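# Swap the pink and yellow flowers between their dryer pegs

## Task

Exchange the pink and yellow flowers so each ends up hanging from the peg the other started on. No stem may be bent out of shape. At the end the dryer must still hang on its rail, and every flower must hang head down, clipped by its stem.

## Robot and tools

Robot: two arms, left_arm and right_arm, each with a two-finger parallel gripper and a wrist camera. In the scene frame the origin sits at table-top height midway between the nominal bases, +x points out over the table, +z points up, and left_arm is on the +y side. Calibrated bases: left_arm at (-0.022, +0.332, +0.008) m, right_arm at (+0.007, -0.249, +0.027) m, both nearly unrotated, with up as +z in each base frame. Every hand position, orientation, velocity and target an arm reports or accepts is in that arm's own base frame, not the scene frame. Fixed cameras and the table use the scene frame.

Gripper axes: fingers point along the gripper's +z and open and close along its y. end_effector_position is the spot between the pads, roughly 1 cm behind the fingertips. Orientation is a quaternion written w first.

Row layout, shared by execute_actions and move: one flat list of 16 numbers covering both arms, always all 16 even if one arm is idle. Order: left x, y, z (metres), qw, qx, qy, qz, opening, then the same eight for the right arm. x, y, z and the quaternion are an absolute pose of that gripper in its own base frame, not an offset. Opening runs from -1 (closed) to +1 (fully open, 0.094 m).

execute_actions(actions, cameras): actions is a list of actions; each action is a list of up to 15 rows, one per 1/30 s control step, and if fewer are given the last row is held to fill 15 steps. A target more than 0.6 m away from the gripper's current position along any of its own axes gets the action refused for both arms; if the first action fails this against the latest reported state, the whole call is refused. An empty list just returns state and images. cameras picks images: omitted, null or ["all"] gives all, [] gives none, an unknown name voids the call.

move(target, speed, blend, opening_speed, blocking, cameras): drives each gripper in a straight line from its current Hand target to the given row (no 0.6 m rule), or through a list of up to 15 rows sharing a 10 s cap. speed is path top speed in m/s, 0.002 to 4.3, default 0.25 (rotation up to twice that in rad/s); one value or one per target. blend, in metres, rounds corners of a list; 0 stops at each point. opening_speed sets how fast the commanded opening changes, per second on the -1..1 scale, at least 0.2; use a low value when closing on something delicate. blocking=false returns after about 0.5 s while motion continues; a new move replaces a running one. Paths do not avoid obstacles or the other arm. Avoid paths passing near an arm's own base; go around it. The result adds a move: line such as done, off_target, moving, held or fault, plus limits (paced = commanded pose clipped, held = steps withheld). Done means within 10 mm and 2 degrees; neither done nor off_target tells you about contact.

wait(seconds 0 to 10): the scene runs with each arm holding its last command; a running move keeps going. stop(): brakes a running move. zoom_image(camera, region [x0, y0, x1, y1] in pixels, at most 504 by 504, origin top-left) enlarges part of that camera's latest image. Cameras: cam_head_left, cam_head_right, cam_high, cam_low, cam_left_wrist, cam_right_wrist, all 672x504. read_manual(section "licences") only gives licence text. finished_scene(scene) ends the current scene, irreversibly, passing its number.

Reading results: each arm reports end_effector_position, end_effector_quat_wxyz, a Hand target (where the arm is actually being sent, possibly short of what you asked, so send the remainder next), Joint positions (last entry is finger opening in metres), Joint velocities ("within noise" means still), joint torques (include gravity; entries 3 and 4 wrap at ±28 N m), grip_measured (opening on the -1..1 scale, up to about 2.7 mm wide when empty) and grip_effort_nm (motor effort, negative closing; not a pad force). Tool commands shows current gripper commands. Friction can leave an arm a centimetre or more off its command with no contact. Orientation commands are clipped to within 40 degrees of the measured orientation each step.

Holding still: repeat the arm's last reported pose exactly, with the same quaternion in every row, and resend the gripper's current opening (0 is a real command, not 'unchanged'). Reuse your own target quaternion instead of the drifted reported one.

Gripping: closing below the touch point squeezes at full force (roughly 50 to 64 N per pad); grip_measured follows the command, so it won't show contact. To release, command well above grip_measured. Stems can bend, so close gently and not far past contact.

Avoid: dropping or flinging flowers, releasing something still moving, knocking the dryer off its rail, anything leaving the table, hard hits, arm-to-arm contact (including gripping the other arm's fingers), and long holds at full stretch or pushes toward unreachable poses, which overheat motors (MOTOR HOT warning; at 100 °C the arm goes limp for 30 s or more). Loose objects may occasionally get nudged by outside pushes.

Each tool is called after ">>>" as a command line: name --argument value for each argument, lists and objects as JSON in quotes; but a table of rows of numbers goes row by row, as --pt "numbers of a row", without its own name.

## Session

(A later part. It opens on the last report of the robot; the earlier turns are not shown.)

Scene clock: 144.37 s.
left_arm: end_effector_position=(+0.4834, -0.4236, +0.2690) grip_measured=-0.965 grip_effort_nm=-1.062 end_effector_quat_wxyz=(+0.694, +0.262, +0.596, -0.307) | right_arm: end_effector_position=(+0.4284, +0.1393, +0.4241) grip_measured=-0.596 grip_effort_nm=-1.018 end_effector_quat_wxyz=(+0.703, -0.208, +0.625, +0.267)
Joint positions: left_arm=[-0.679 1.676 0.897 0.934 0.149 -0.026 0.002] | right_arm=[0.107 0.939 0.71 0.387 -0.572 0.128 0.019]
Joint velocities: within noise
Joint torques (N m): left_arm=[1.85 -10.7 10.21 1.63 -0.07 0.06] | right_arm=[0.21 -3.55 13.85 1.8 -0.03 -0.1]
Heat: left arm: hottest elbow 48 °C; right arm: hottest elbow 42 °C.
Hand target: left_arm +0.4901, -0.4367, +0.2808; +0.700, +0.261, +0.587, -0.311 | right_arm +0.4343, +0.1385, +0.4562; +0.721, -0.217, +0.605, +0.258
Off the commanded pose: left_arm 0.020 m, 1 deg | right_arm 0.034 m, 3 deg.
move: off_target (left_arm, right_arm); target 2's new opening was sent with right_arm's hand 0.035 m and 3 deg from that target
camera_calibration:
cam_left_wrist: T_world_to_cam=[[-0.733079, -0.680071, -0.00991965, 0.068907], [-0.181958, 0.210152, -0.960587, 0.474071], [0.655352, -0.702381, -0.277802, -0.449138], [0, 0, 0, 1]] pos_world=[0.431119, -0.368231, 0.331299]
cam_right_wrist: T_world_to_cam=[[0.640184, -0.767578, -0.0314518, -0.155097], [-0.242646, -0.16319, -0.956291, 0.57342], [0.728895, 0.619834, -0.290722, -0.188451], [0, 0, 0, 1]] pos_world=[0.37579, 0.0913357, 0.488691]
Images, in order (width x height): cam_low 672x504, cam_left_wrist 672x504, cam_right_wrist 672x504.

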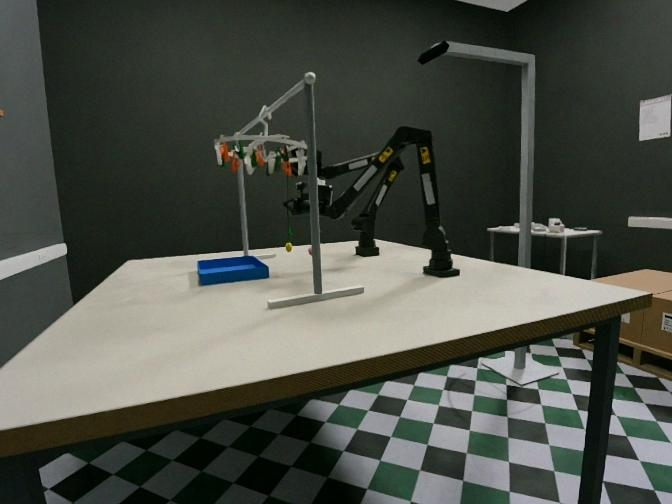

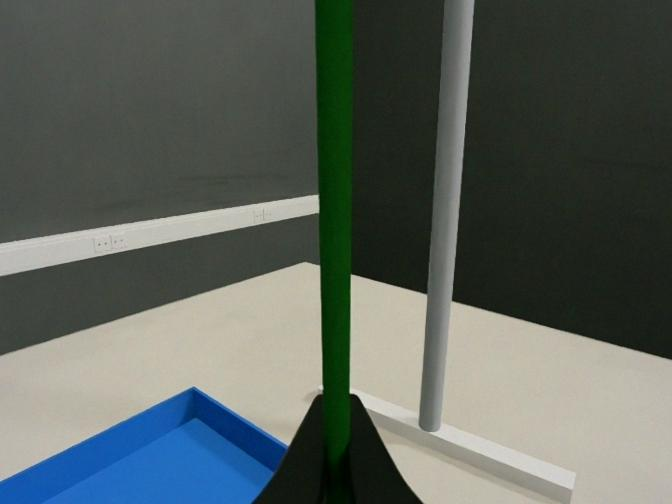

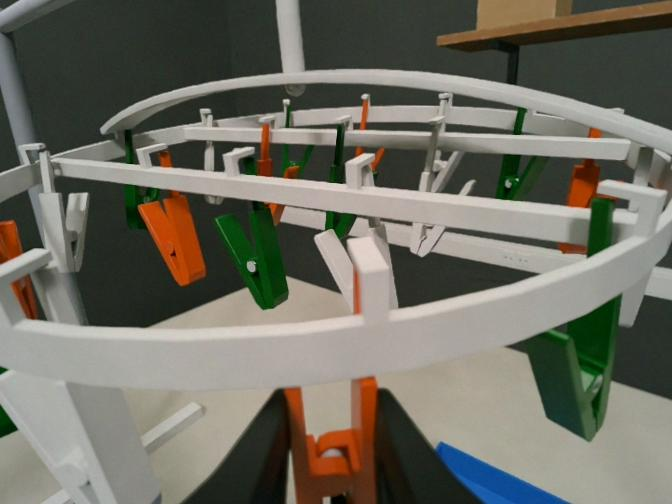

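>>> move --target '[0.491,-0.4375,0.256,0.6998,0.2614,0.5872,-0.3115,-1,0.4364,0.139,0.457,0.7212,-0.2167,0.6052,0.2582,-0.8]' --cameras '["cam_right_wrist","cam_head_left","cam_low"]' --speed 0.06

>>> zoom_image --camera "cam_low" --region '[250, 120, 350, 220]'

>>> zoom_image --camera "cam_head_left" --region '[270, 20, 390, 140]'

Scene clock: 150.63 s.
left_arm: end_effector_position=(+0.4877, -0.4273, +0.2433) grip_measured=-0.965 grip_effort_nm=-1.067 end_effector_quat_wxyz=(+0.688, +0.263, +0.603, -0.306) | right_arm: end_effector_position=(+0.4284, +0.1393, +0.4241) grip_measured=-0.598 grip_effort_nm=-1.023 end_effector_quat_wxyz=(+0.703, -0.208, +0.625, +0.267)
Joint positions: left_arm=[-0.68 1.732 0.897 0.971 0.149 -0.026 0.002] | right_arm=[0.107 0.939 0.71 0.387 -0.572 0.128 0.019]
Joint velocities: within noise
Joint torques (N m): left_arm=[1.85 -11.46 8.73 2.99 -0.06 0.06] | right_arm=[0.15 -3.6 13.81 1.73 -0.02 -0.1]
Heat: left arm: hottest elbow 48 °C; right arm: hottest elbow 43 °C.
Hand target: left_arm +0.4903, -0.4371, +0.2558; +0.700, +0.262, +0.587, -0.312 | right_arm +0.4343, +0.1385, +0.4562; +0.721, -0.216, +0.605, +0.258
Off the commanded pose: left_arm 0.017 m, 2 deg | right_arm 0.034 m, 3 deg.
move: off_target (left_arm, right_arm)
camera_calibration:
cam_right_wrist: T_world_to_cam=[[0.640184, -0.767578, -0.0314518, -0.155097], [-0.242646, -0.16319, -0.956291, 0.57342], [0.728895, 0.619834, -0.290722, -0.188451], [0, 0, 0, 1]] pos_world=[0.37579, 0.0913357, 0.488691]
Images, in order (width x height): cam_head_left 672x504, cam_low 672x504, cam_right_wrist 672x504.

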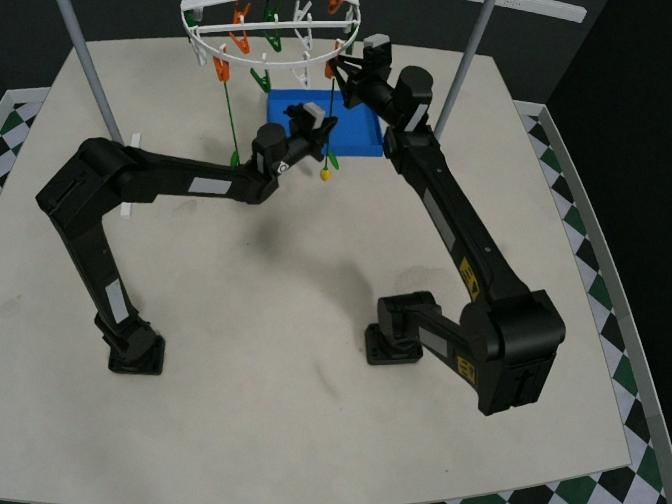

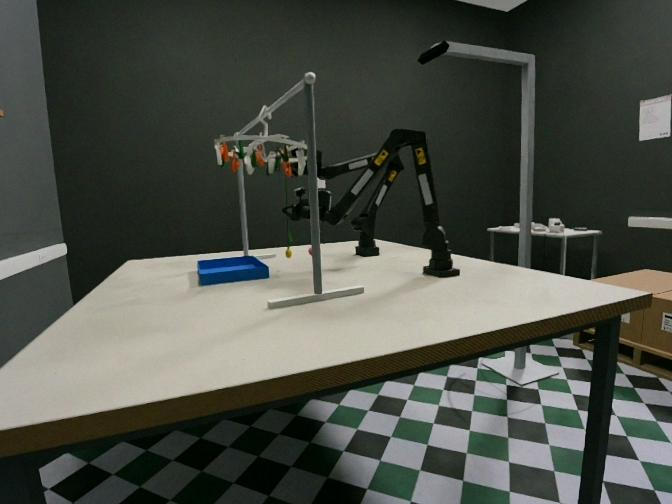

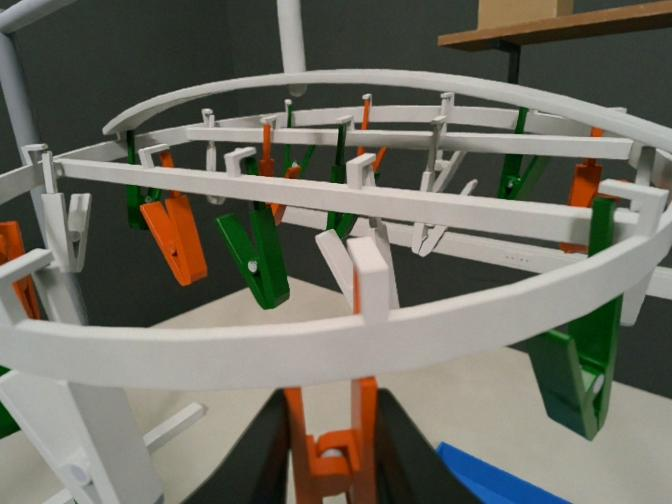

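Scaled by 5.040 from the camera's 672x504 image, which has a finer 960x720 frame.

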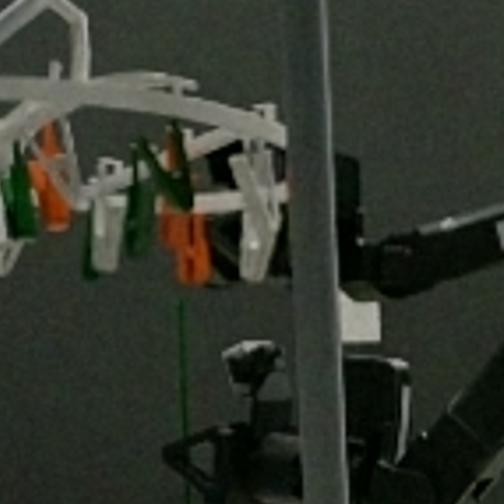

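Scaled by 4.200 from the camera's 672x504 image, which has a finer 960x720 frame.

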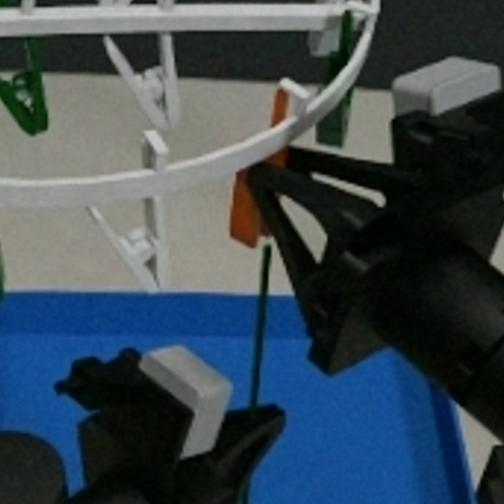

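>>> move --pt "0.491 -0.4375 0.251 0.6998 0.2614 0.5872 -0.3115 -1 0.4364 0.139 0.457 0.7212 -0.2167 0.6052 0.2582 0.1" --pt "0.391 -0.3295 0.26 0.6998 0.2614 0.5872 -0.3115 -1 0.345 0.065 0.447 0.7212 -0.2167 0.6052 0.2582 0.1" --pt "0.3576 -0.3464 0.19 0 0 1 0 -1 0.25 0.0 0.44 0.7212 -0.2167 0.6052 0.2582 0.1" --cameras '["cam_right_wrist","cam_left_wrist","cam_head_left","cam_low"]' --speed '[0.1,0.2,0.3]' --opening_speed 0.8

Scene clock: 165.00 s.
left_arm: end_effector_position=(+0.3430, -0.3382, +0.1771) grip_measured=-0.965 grip_effort_nm=-1.062 end_effector_quat_wxyz=(-0.009, +0.010, +1.000, +0.010) | right_arm: end_effector_position=(+0.2486, +0.0040, +0.4469) grip_measured=+0.099 grip_effort_nm=0.071 end_effector_quat_wxyz=(+0.724, -0.227, +0.601, +0.251)
Joint positions: left_arm=[-0.778 1.638 1.425 -1.385 -0.003 -0.758 0.002] | right_arm=[-0.718 0.519 0.478 0.885 -1.335 0.803 0.052]
Joint velocities: within noise
Joint torques (N m): left_arm=[3.31 -11.4 11.43 -0.03 0.1 -0.06] | right_arm=[-0.15 4.13 7.62 1.32 0.42 0.2]
Heat: left arm: hottest elbow 49 °C; right arm: hottest elbow 44 °C.
Hand target: left_arm +0.3571, -0.3459, +0.1901; +0.000, +0.000, +1.000, +0.000 | right_arm +0.2501, +0.0003, +0.4401; +0.721, -0.216, +0.606, +0.257
Off the commanded pose: left_arm 0.021 m, 2 deg | right_arm 0.008 m, 2 deg.
move: off_target (left_arm)
camera_calibration:
cam_left_wrist: T_world_to_cam=[[-0.0342857, -0.99908, -0.0257617, -0.321638], [-0.899027, 0.0195722, 0.437456, 0.276222], [-0.436549, 0.038159, -0.898871, 0.412328], [0, 0, 0, 1]] pos_world=[0.417305, -0.342483, 0.241508]
cam_right_wrist: T_world_to_cam=[[0.638896, -0.768447, 0.0360811, -0.17297], [-0.170317, -0.18703, -0.967477, 0.516715], [0.750203, 0.611972, -0.250372, 0.00977995], [0, 0, 0, 1]] pos_world=[0.191178, -0.0422625, 0.5086]
Images, in order (width x height): cam_head_left 672x504, cam_low 672x504, cam_left_wrist 672x504, cam_right_wrist 672x504.

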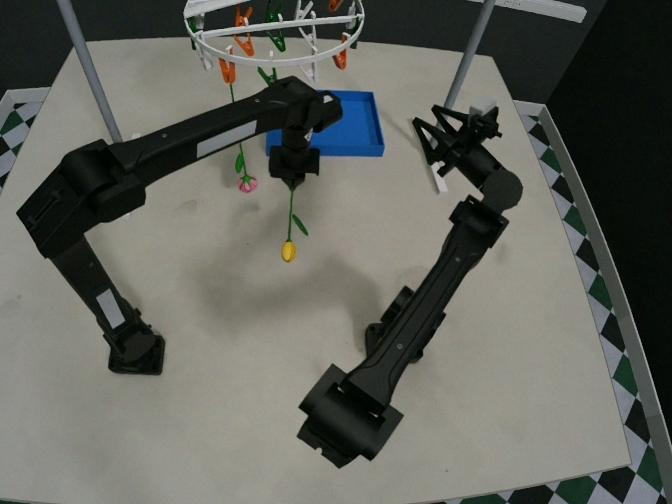

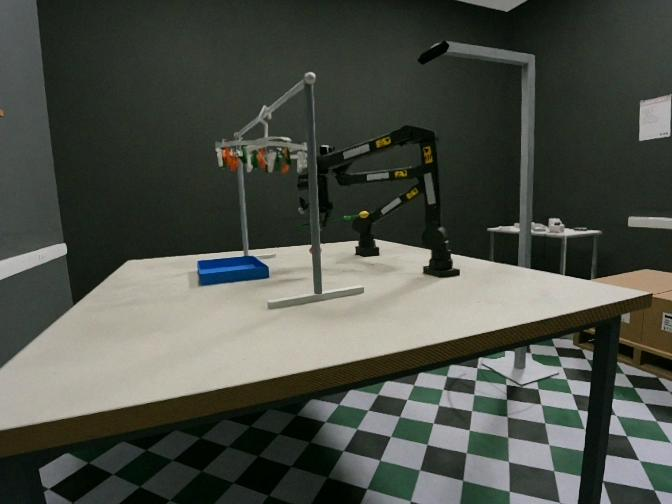

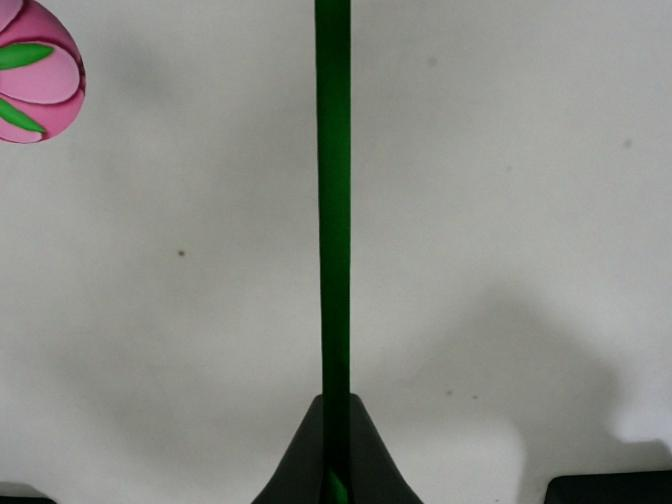

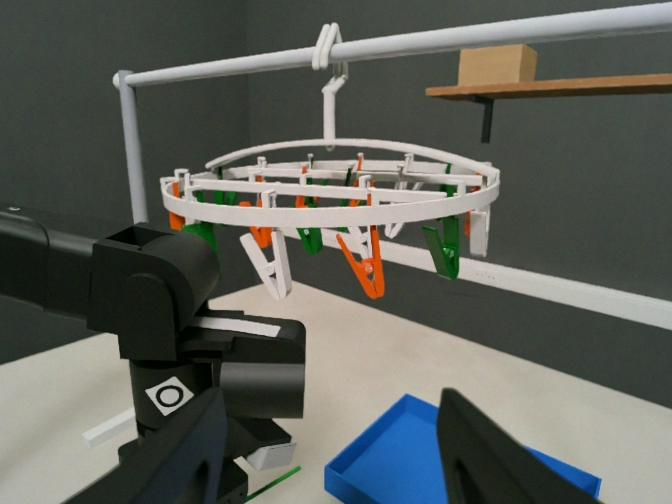

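>>> move --target '[0.3576,-0.3464,0.04,0,0,1,0,-1,0.25,0.0,0.44,0.7212,-0.2167,0.6052,0.2582,0.1]' --cameras '["cam_left_wrist","cam_head_left","cam_low"]' --speed 0.2

>>> zoom_image --camera "cam_low" --region '[260, 180, 400, 280]'

Scene clock: 168.80 s.
left_arm: end_effector_position=(+0.3508, -0.3459, +0.0424) grip_measured=-0.965 grip_effort_nm=-1.067 end_effector_quat_wxyz=(-0.002, +0.010, +1.000, +0.004) | right_arm: end_effector_position=(+0.2484, +0.0041, +0.4477) grip_measured=+0.099 grip_effort_nm=0.071 end_effector_quat_wxyz=(+0.725, -0.228, +0.600, +0.252)
Joint positions: left_arm=[-0.778 1.784 1.239 -1.035 -0.003 -0.759 0.002] | right_arm=[-0.719 0.525 0.478 0.91 -1.336 0.82 0.052]
Joint velocities: within noise
Joint torques (N m): left_arm=[3.25 -12.63 7.2 0.9 0.09 -0.06] | right_arm=[-0.21 4.19 7.46 1.22 0.44 0.18]
Heat: left arm: hottest elbow 49 °C; right arm: hottest elbow 44 °C.
Hand target: left_arm +0.3575, -0.3463, +0.0400; +0.000, +0.000, +1.000, +0.000 | right_arm +0.2500, +0.0003, +0.4402; +0.721, -0.217, +0.605, +0.258
Off the commanded pose: left_arm 0.007 m, 1 deg | right_arm 0.009 m, 2 deg.
move: done
camera_calibration:
cam_left_wrist: T_world_to_cam=[[-0.0332212, -0.999362, -0.0131339, -0.333624], [-0.90476, 0.0244881, 0.425218, 0.346579], [-0.424625, 0.0260093, -0.904996, 0.286824], [0, 0, 0, 1]] pos_world=[0.42428, -0.349358, 0.107821]
Images, in order (width x height): cam_head_left 672x504, cam_low 672x504, cam_left_wrist 672x504.

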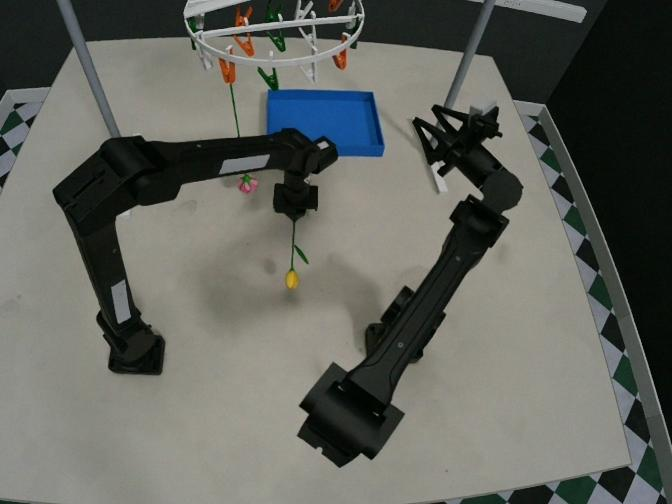

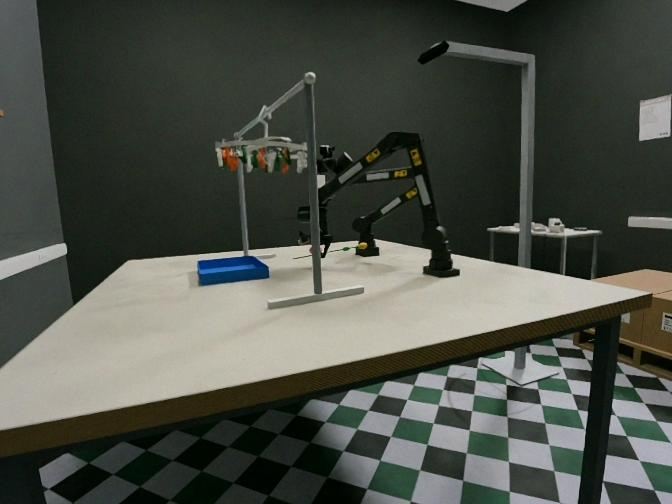

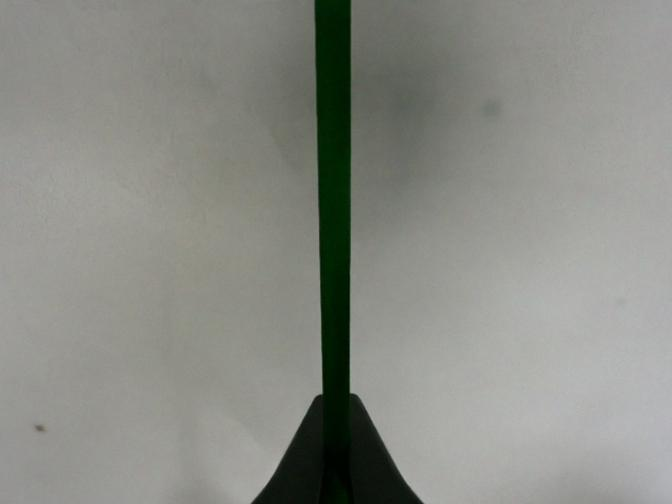

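Scaled by 3.600 from the camera's 672x504 image, which has a finer 960x720 frame.

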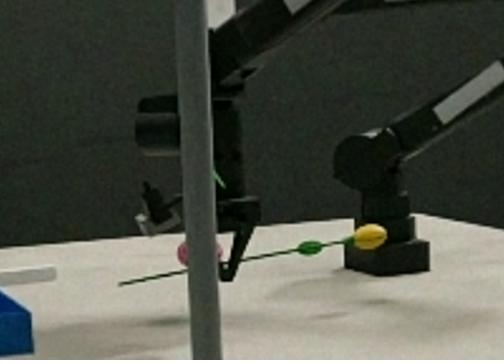

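>>> move --target '[0.3576,-0.3464,0.009,0,0,1,0,-1,0.25,0.0,0.44,0.7212,-0.2167,0.6052,0.2582,0.1]' --cameras '["cam_left_wrist","cam_low"]' --speed 0.05

>>> zoom_image --camera "cam_low" --region '[260, 180, 400, 280]'

Scene clock: 172.07 s.
left_arm: end_effector_position=(+0.3529, -0.3480, +0.0158) grip_measured=-0.965 grip_effort_nm=-1.067 end_effector_quat_wxyz=(+0.001, +0.010, +1.000, +0.000) | right_arm: end_effector_position=(+0.2485, +0.0039, +0.4477) grip_measured=+0.099 grip_effort_nm=0.076 end_effector_quat_wxyz=(+0.725, -0.227, +0.600, +0.252)
Joint positions: left_arm=[-0.778 1.823 1.214 -0.96 -0.003 -0.759 0.002] | right_arm=[-0.72 0.526 0.478 0.912 -1.336 0.822 0.052]
Joint velocities: within noise
Joint torques (N m): left_arm=[3.25 -12.45 6.63 0.92 0.09 -0.05] | right_arm=[-0.15 4.01 7.51 1.22 0.44 0.18]
Heat: left arm: hottest elbow 49 °C; right arm: hottest elbow 43 °C.
Hand target: left_arm +0.3575, -0.3464, +0.0092; +0.000, +0.000, +1.000, +0.000 | right_arm +0.2501, +0.0002, +0.4401; +0.721, -0.216, +0.605, +0.258
Off the commanded pose: left_arm 0.008 m, 1 deg | right_arm 0.009 m, 2 deg.
move: done
camera_calibration:
cam_left_wrist: T_world_to_cam=[[-0.0331594, -0.999431, -0.00613177, -0.336122], [-0.90787, 0.0275549, 0.418346, 0.36211], [-0.417939, 0.019439, -0.908267, 0.259038], [0, 0, 0, 1]] pos_world=[0.425866, -0.350944, 0.0817276]
Images, in order (width x height): cam_low 672x504, cam_left_wrist 672x504.

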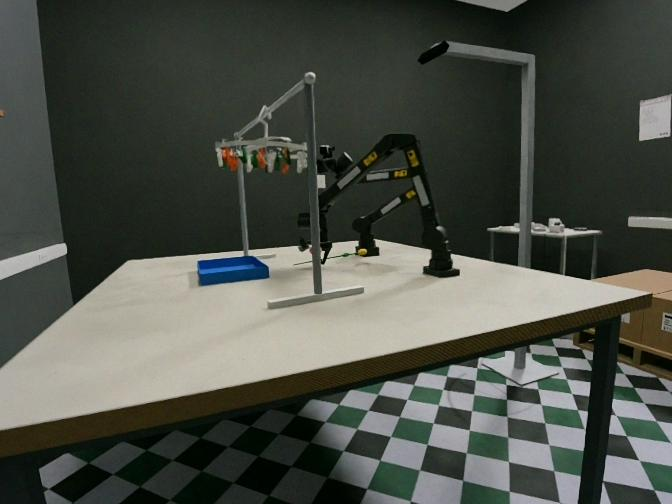

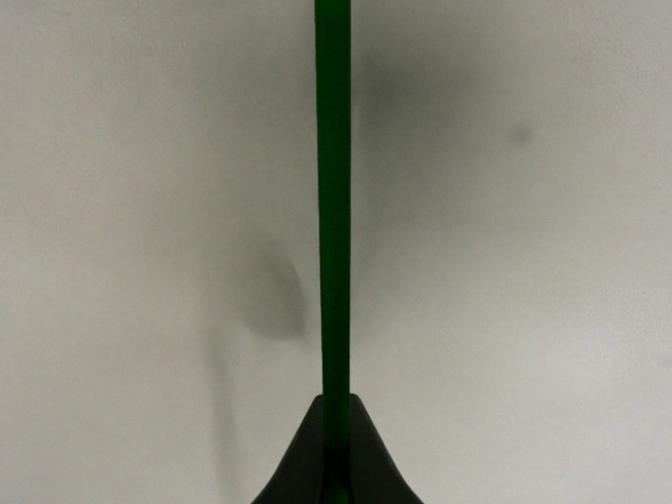

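Scaled by 3.600 from the camera's 672x504 image, which has a finer 960x720 frame.

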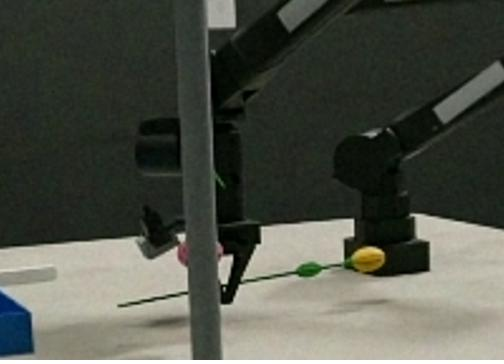

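>>> move --target '[0.3576,-0.3464,-0.003,0,0,1,0,-1,0.25,0.0,0.44,0.7212,-0.2167,0.6052,0.2582,0.1]' --cameras '["cam_low"]' --speed 0.03

>>> zoom_image --camera "cam_low" --region '[260, 180, 400, 280]'

Scene clock: 174.87 s.
left_arm: end_effector_position=(+0.3533, -0.3484, +0.0044) grip_measured=-0.965 grip_effort_nm=-1.067 end_effector_quat_wxyz=(+0.002, +0.010, +1.000, +0.000) | right_arm: end_effector_position=(+0.2485, +0.0039, +0.4477) grip_measured=+0.099 grip_effort_nm=0.071 end_effector_quat_wxyz=(+0.725, -0.227, +0.600, +0.252)
Joint positions: left_arm=[-0.778 1.841 1.204 -0.931 -0.003 -0.759 0.002] | right_arm=[-0.72 0.526 0.478 0.912 -1.336 0.822 0.052]
Joint velocities: within noise
Joint torques (N m): left_arm=[3.25 -12.45 6.43 0.94 0.09 -0.06] | right_arm=[-0.38 3.9 7.45 1.26 0.43 0.2]
Heat: left arm: hottest elbow 48 °C; right arm: hottest elbow 43 °C.
Hand target: left_arm +0.3575, -0.3464, -0.0029; +0.000, +0.000, +1.000, +0.000 | right_arm +0.2500, +0.0002, +0.4402; +0.721, -0.216, +0.605, +0.258
Off the commanded pose: left_arm 0.009 m, 1 deg | right_arm 0.009 m, 2 deg.
move: done
Images, in order (width x height): cam_low 672x504.

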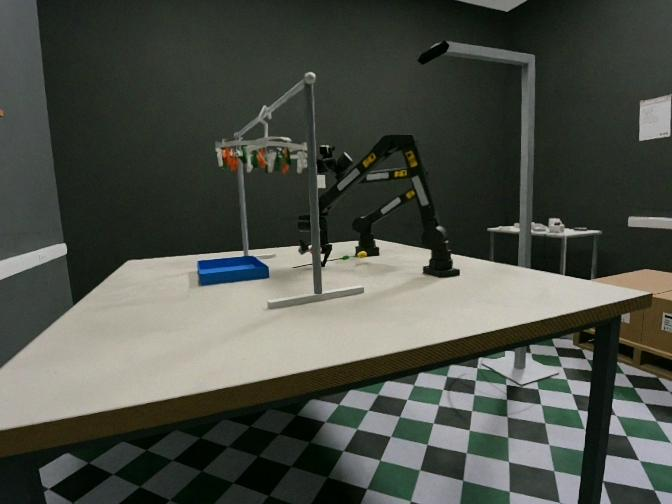

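Scaled by 3.600 from the camera's 672x504 image, which has a finer 960x720 frame.

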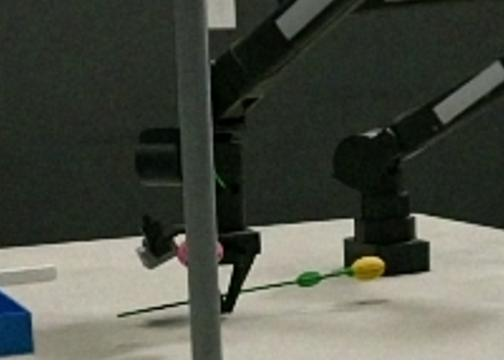

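>>> move --pt "0.3576 -0.3464 -0.011 0 0 1 0 -1 0.25 0.0 0.44 0.7212 -0.2167 0.6052 0.2582 0.1" --pt "0.3576 -0.3464 -0.011 0 0 1 0 -0.6 0.25 0.0 0.44 0.7212 -0.2167 0.6052 0.2582 0.1" --cameras '["cam_low","cam_left_wrist"]' --speed 0.03 --opening_speed 0.3

>>> zoom_image --camera "cam_low" --region '[260, 180, 400, 280]'

Scene clock: 179.63 s.
left_arm: end_effector_position=(+0.3552, -0.3507, +0.0001) grip_measured=-0.603 grip_effort_nm=0.056 end_effector_quat_wxyz=(+0.005, +0.010, +1.000, -0.005) | right_arm: end_effector_position=(+0.2486, +0.0039, +0.4477) grip_measured=+0.099 grip_effort_nm=0.071 end_effector_quat_wxyz=(+0.725, -0.227, +0.600, +0.252)
Joint positions: left_arm=[-0.778 1.848 1.201 -0.91 -0.001 -0.759 0.019] | right_arm=[-0.72 0.527 0.478 0.912 -1.336 0.822 0.052]
Joint velocities: within noise
Joint torques (N m): left_arm=[3.25 -12.1 6.2 0.83 0.02 -0.05] | right_arm=[-0.26 4.01 7.49 1.25 0.43 0.19]
Heat: left arm: hottest elbow 47 °C; right arm: hottest elbow 43 °C.
Hand target: left_arm +0.3574, -0.3463, -0.0107; +0.000, +0.000, +1.000, +0.000 | right_arm +0.2501, +0.0002, +0.4401; +0.721, -0.216, +0.605, +0.258
Off the commanded pose: left_arm 0.012 m, 1 deg | right_arm 0.009 m, 2 deg.
move: off_target (left_arm); target 2's new opening was sent with left_arm's hand 0.012 m and 1 deg from that target
camera_calibration:
cam_left_wrist: T_world_to_cam=[[-0.0327815, -0.999454, 0.00405046, -0.338982], [-0.911151, 0.0315503, 0.410864, 0.37341], [-0.410768, 0.00977815, -0.911688, 0.239868], [0, 0, 0, 1]] pos_world=[0.427651, -0.352924, 0.066637]
Images, in order (width x height): cam_low 672x504, cam_left_wrist 672x504.

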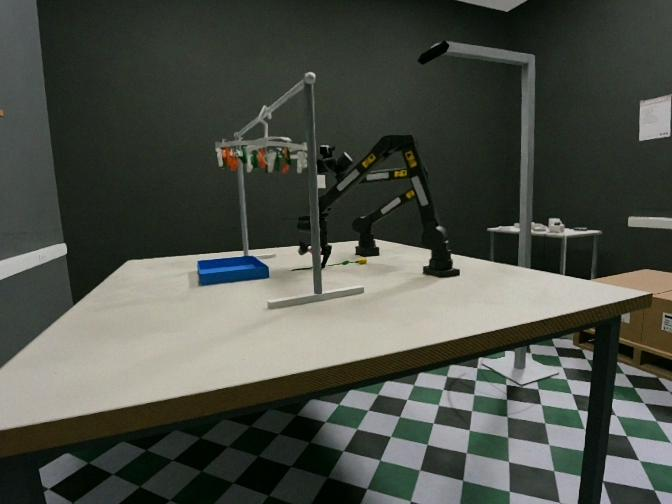

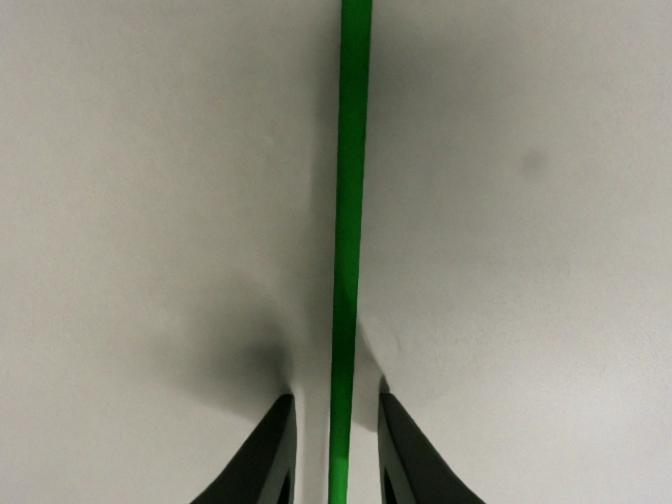

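Scaled by 3.600 from the camera's 672x504 image, which has a finer 960x720 frame.

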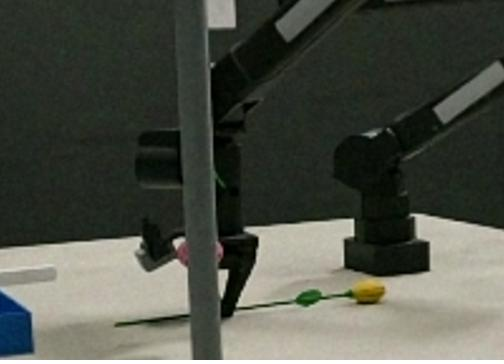

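>>> move --pt "0.3576 -0.3464 -0.009 0 0 1 0 0.1 0.25 0.0 0.44 0.7212 -0.2167 0.6052 0.2582 0.1" --pt "0.3576 -0.3464 0.2 0 0 1 0 0.1 0.25 0.0 0.44 0.7212 -0.2167 0.6052 0.2582 0.1" --pt "0.345 -0.17 0.445 0.7532 0.1171 0.6321 -0.1396 0.1 0.23 0.05 0.35 0.6959 -0.2686 0.5840 0.3201 0.6" --cameras '["cam_low","cam_head_left","cam_left_wrist","cam_right_wrist"]' --speed '[0.1,0.15,0.3]' --opening_speed 0.8

Scene clock: 202.33 s.
left_arm: end_effector_position=(+0.3448, -0.1738, +0.4378) grip_measured=+0.098 grip_effort_nm=0.051 end_effector_quat_wxyz=(+0.744, +0.119, +0.641, -0.143) | right_arm: end_effector_position=(+0.2303, +0.0478, +0.3561) grip_measured=+0.598 grip_effort_nm=0.071 end_effector_quat_wxyz=(+0.702, -0.273, +0.581, +0.308)
Joint positions: left_arm=[-0.537 0.653 0.618 0.186 -0.161 0.018 0.052] | right_arm=[-0.587 0.561 0.233 1.263 -1.351 0.899 0.075]
Joint velocities: within noise
Joint torques (N m): left_arm=[3.31 -1.44 9.26 2.88 0.15 0.17] | right_arm=[1.32 4.42 7.1 1.16 0.53 0.19]
Heat: left arm: hottest elbow 46 °C; right arm: hottest elbow 41 °C.
Hand target: left_arm +0.3449, -0.1700, +0.4449; +0.753, +0.117, +0.632, -0.139 | right_arm +0.2299, +0.0501, +0.3500; +0.696, -0.268, +0.584, +0.320
Off the commanded pose: left_arm 0.008 m, 2 deg | right_arm 0.007 m, 2 deg.
move: done
camera_calibration:
cam_left_wrist: T_world_to_cam=[[-0.359653, -0.933065, -0.00621641, -0.0355664], [-0.260442, 0.106781, -0.959566, 0.567079], [0.896002, -0.343492, -0.281414, -0.155001], [0, 0, 0, 1]] pos_world=[0.273781, -0.146981, 0.500309]
cam_right_wrist: T_world_to_cam=[[0.752228, -0.658035, 0.0337971, -0.15493], [-0.139822, -0.209541, -0.967751, 0.428027], [0.643896, 0.723244, -0.249631, -0.00705822], [0, 0, 0, 1]] pos_world=[0.180935, -0.00715532, 0.417698]
Images, in order (width x height): cam_head_left 672x504, cam_low 672x504, cam_left_wrist 672x504, cam_right_wrist 672x504.

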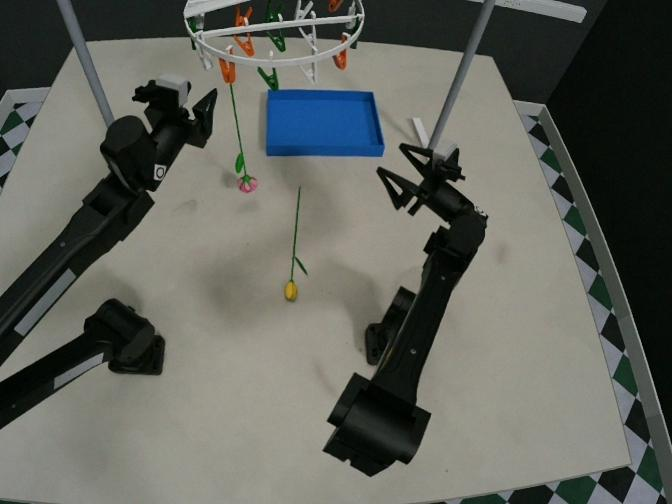

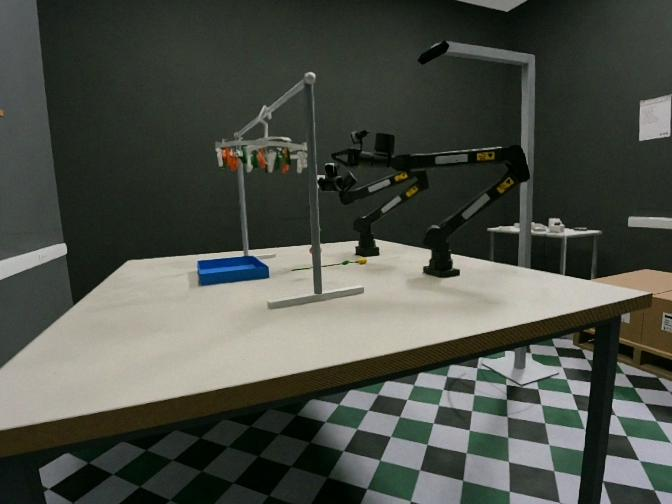

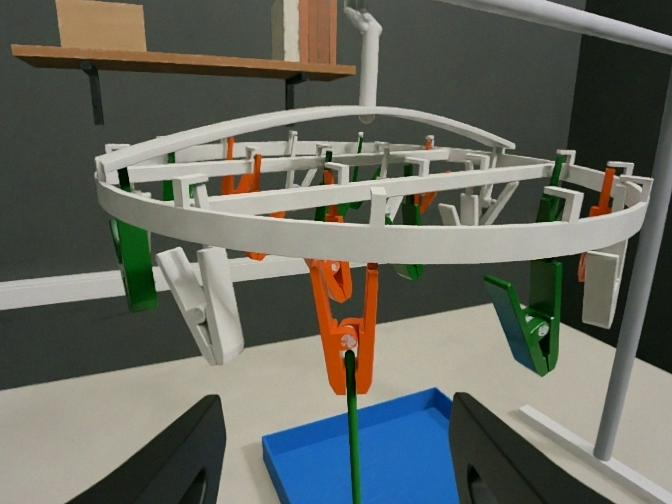

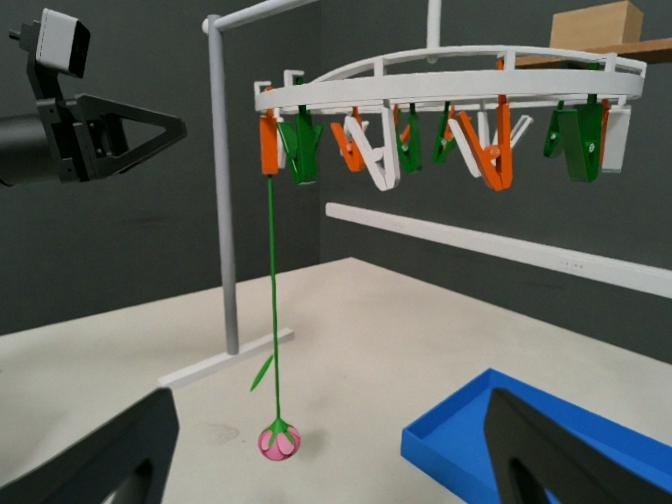

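>>> move --pt "0.387 -0.194 0.443 0.7532 0.1171 0.6321 -0.1396 0.1 0.323 0.253 0.205 0.6959 -0.2686 0.5840 0.3201 0.6" --cameras '["cam_head_left","cam_left_wrist","cam_right_wrist"]' --speed 0.25

Scene clock: 211.50 s.
left_arm: end_effector_position=(+0.3799, -0.1945, +0.4060) grip_measured=+0.099 grip_effort_nm=0.042 end_effector_quat_wxyz=(+0.731, +0.125, +0.656, -0.138) | right_arm: end_effector_position=(+0.3156, +0.2444, +0.1939) grip_measured=+0.599 grip_effort_nm=0.071 end_effector_quat_wxyz=(+0.684, -0.264, +0.600, +0.320)
Joint positions: left_arm=[-0.536 0.804 0.618 0.295 -0.161 0.018 0.052] | right_arm=[0.521 1.397 0.195 1.35 -0.328 0.072 0.075]
Joint velocities: within noise
Joint torques (N m): left_arm=[3.25 -2.02 12.98 2.92 0.14 0.17] | right_arm=[1.55 -4.25 6.64 2.55 0.11 -0.09]
Heat: left arm: hottest elbow 48 °C; right arm: hottest elbow 40 °C.
Hand target: left_arm +0.3847, -0.1930, +0.4422; +0.753, +0.117, +0.632, -0.139 | right_arm +0.3225, +0.2526, +0.2050; +0.696, -0.269, +0.584, +0.320
Off the commanded pose: left_arm 0.038 m, 4 deg | right_arm 0.016 m, 2 deg.
move: off_target (left_arm, right_arm)
camera_calibration:
cam_left_wrist: T_world_to_cam=[[-0.359946, -0.932871, -0.0138067, -0.0392079], [-0.294928, 0.127812, -0.946933, 0.560035], [0.885131, -0.336773, -0.321135, -0.180894], [0, 0, 0, 1]] pos_world=[0.311172, -0.169075, 0.471682]
cam_right_wrist: T_world_to_cam=[[0.757692, -0.652463, -0.0139873, -0.0780088], [-0.195388, -0.206346, -0.958772, 0.339267], [0.622677, 0.729187, -0.28383, -0.232787], [0, 0, 0, 1]] pos_world=[0.270347, 0.188854, 0.258117]
Images, in order (width x height): cam_head_left 672x504, cam_left_wrist 672x504, cam_right_wrist 672x504.

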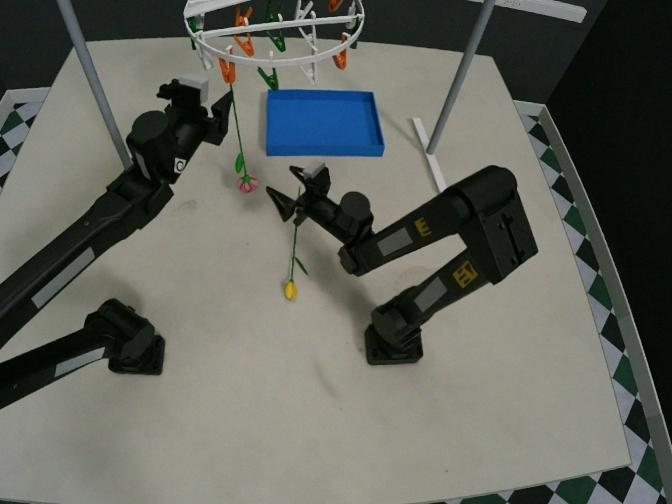

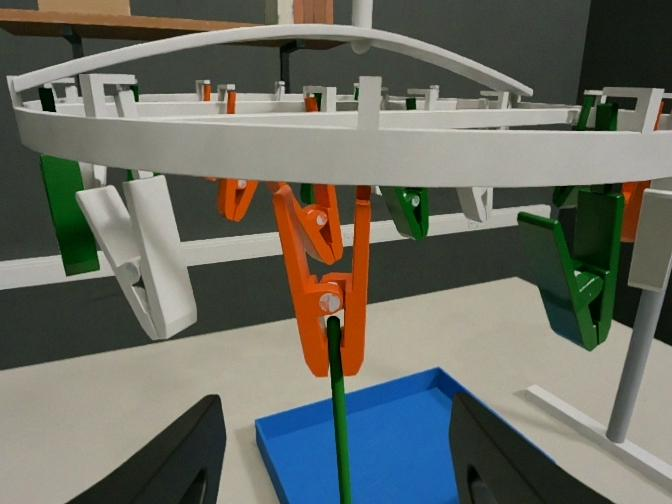

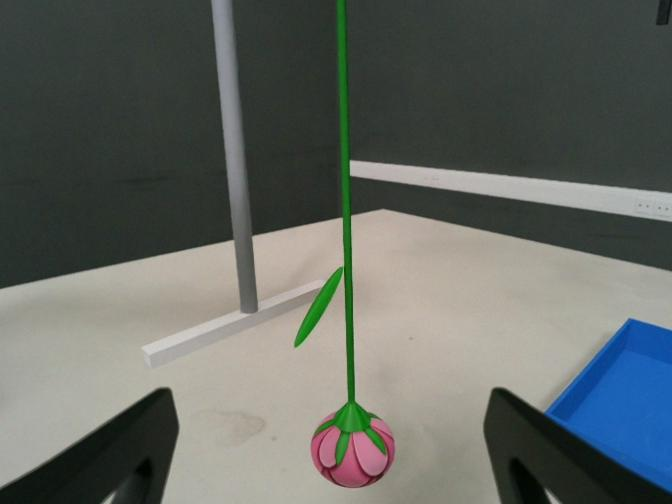

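>>> move --pt "0.4247 -0.2045 0.468 0.7532 0.1171 0.6321 -0.1396 0.1 0.421 0.358 0.223 0.6959 -0.2686 0.5840 0.3201 0.6" --pt "0.4247 -0.2045 0.468 0.7532 0.1171 0.6321 -0.1396 0.1 0.421 0.358 0.223 0.6959 -0.2686 0.5840 0.3201 -1" --cameras '["cam_head_left","cam_left_wrist","cam_right_wrist"]' --speed 0.12 --opening_speed 0.7

Scene clock: 223.03 s.
left_arm: end_effector_position=(+0.4160, -0.2049, +0.4320) grip_measured=+0.099 grip_effort_nm=0.051 end_effector_quat_wxyz=(+0.734, +0.125, +0.653, -0.138) | right_arm: end_effector_position=(+0.4128, +0.3461, +0.2164) grip_measured=-0.962 grip_effort_nm=-0.950 end_effector_quat_wxyz=(+0.690, -0.263, +0.593, +0.322)
Joint positions: left_arm=[-0.504 0.914 0.735 0.295 -0.128 0.018 0.052] | right_arm=[0.628 1.611 0.573 1.202 -0.223 0.055 0.002]
Joint velocities: within noise
Joint torques (N m): left_arm=[3.31 -3.19 13.33 2.51 0.14 0.11] | right_arm=[1.44 -10.34 8.35 1.68 0.1 -0.11]
Heat: left arm: hottest elbow 52 °C; right arm: hottest elbow 39 °C.
Hand target: left_arm +0.4223, -0.2035, +0.4672; +0.753, +0.117, +0.632, -0.140 | right_arm +0.4203, +0.3576, +0.2228; +0.696, -0.269, +0.584, +0.320
Off the commanded pose: left_arm 0.037 m, 3 deg | right_arm 0.016 m, 1 deg.
move: off_target (left_arm, right_arm); target 2's new opening was sent with right_arm's hand 0.016 m and 1 deg from that target
camera_calibration:
cam_left_wrist: T_world_to_cam=[[-0.359607, -0.932961, -0.0163052, -0.0346355], [-0.287333, 0.127343, -0.949328, 0.594467], [0.887763, -0.3367, -0.313864, -0.21224], [0, 0, 0, 1]] pos_world=[0.346774, -0.179476, 0.497165]
cam_right_wrist: T_world_to_cam=[[0.758563, -0.651542, -0.00865269, -0.0869212], [-0.17932, -0.195972, -0.964074, 0.391639], [0.626439, 0.732863, -0.265492, -0.367922], [0, 0, 0, 1]] pos_world=[0.366645, 0.289754, 0.279136]
Images, in order (width x height): cam_head_left 672x504, cam_left_wrist 672x504, cam_right_wrist 672x504.

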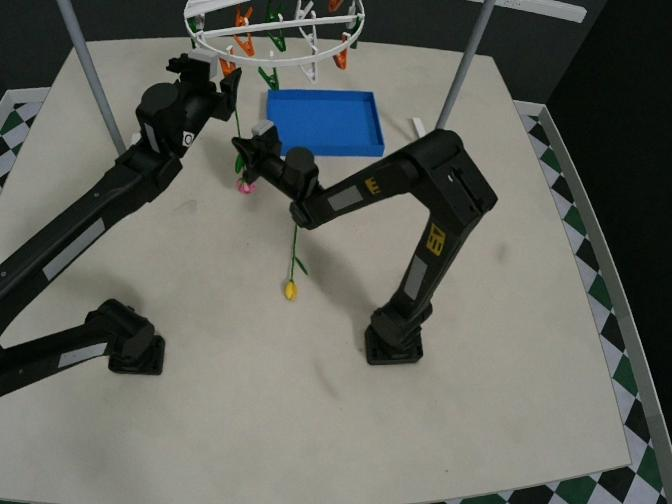

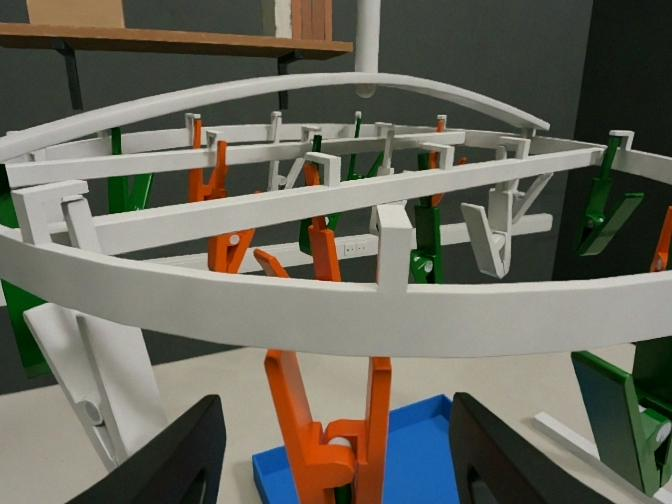

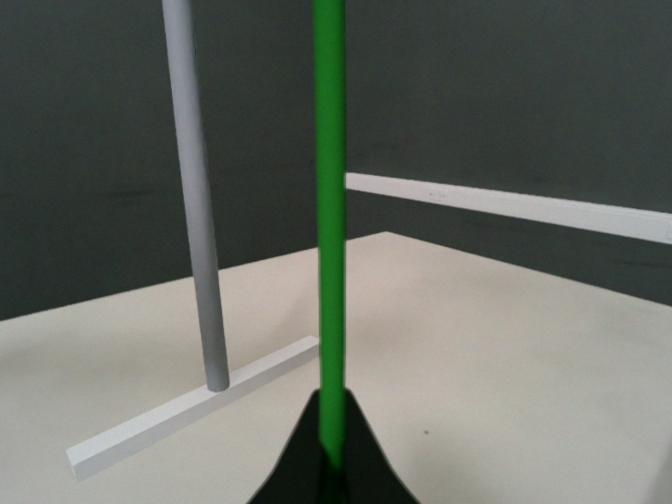

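>>> move --pt "0.4247 -0.2045 0.468 0.7532 0.1171 0.6321 -0.1396 -0.8 0.421 0.358 0.223 0.6959 -0.2686 0.5840 0.3201 -1" --pt "0.4247 -0.2045 0.468 0.7532 0.1171 0.6321 -0.1396 -0.8 0.421 0.358 0.193 0.6959 -0.2686 0.5840 0.3201 -1" --cameras '["cam_head_right","cam_left_wrist","cam_right_wrist"]' --speed 0.06 --opening_speed 0.5

>>> zoom_image --camera "cam_head_right" --region '[140, 20, 280, 200]'

Scene clock: 228.83 s.
left_arm: end_effector_position=(+0.4162, -0.2048, +0.4319) grip_measured=-0.603 grip_effort_nm=-1.067 end_effector_quat_wxyz=(+0.734, +0.125, +0.654, -0.138) | right_arm: end_effector_position=(+0.4160, +0.3484, +0.1845) grip_measured=-0.966 grip_effort_nm=-1.028 end_effector_quat_wxyz=(+0.685, -0.265, +0.599, +0.320)
Joint positions: left_arm=[-0.504 0.914 0.735 0.295 -0.128 0.018 0.019] | right_arm=[0.628 1.71 0.573 1.284 -0.223 0.054 0.002]
Joint velocities: within noise
Joint torques (N m): left_arm=[3.25 -3.19 13.33 2.52 0.14 0.1] | right_arm=[1.38 -11.16 6.91 2.59 0.09 -0.11]
Heat: left arm: hottest elbow 54 °C; right arm: hottest elbow 39 °C.
Hand target: left_arm +0.4224, -0.2034, +0.4671; +0.753, +0.117, +0.632, -0.139 | right_arm +0.4205, +0.3577, +0.1929; +0.696, -0.269, +0.584, +0.320
Off the commanded pose: left_arm 0.037 m, 3 deg | right_arm 0.014 m, 2 deg.
move: off_target (left_arm, right_arm)
camera_calibration:
cam_left_wrist: T_world_to_cam=[[-0.359233, -0.933104, -0.0163813, -0.0345919], [-0.287626, 0.127397, -0.949232, 0.594386], [0.887819, -0.336284, -0.31415, -0.21225], [0, 0, 0, 1]] pos_world=[0.346974, -0.179377, 0.496966]
cam_right_wrist: T_world_to_cam=[[0.75835, -0.65174, -0.0118736, -0.0873286], [-0.192173, -0.206128, -0.959469, 0.370021], [0.622877, 0.729895, -0.281564, -0.374573], [0, 0, 0, 1]] pos_world=[0.370646, 0.292755, 0.248521]
Images, in order (width x height): cam_head_right 672x504, cam_left_wrist 672x504, cam_right_wrist 672x504.

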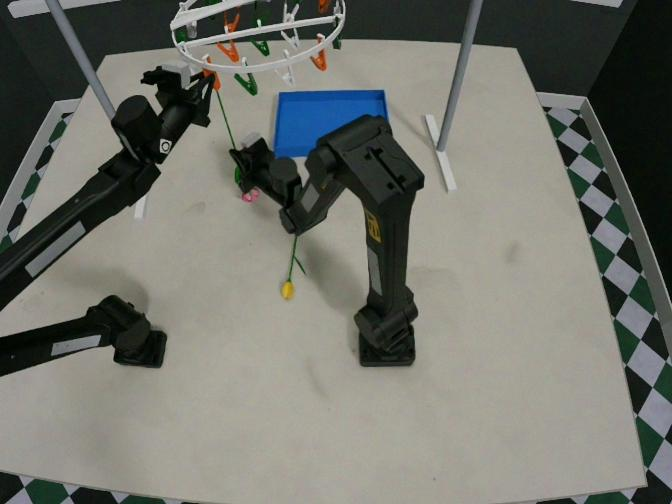

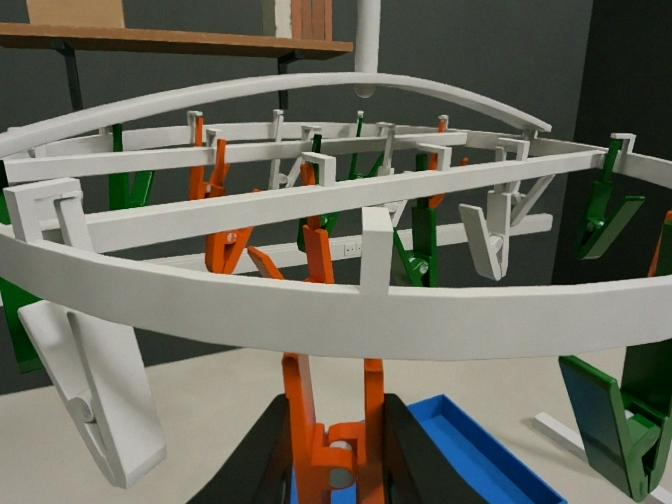

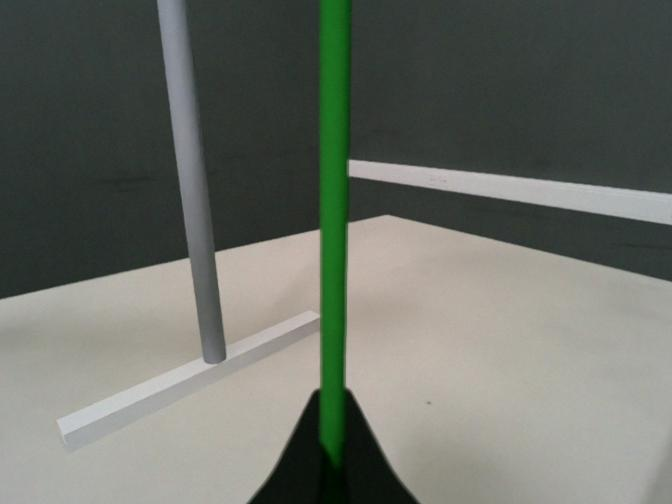

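Scaled by 2.800 from the camera's 672x504 image, which has a finer 960x720 frame.

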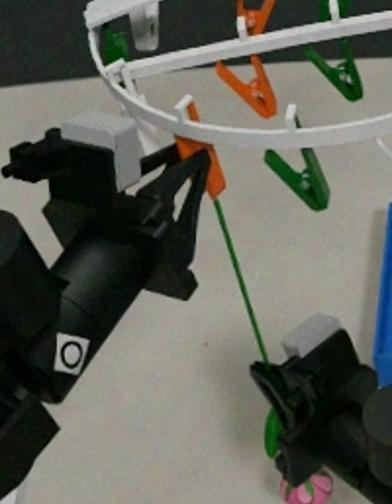

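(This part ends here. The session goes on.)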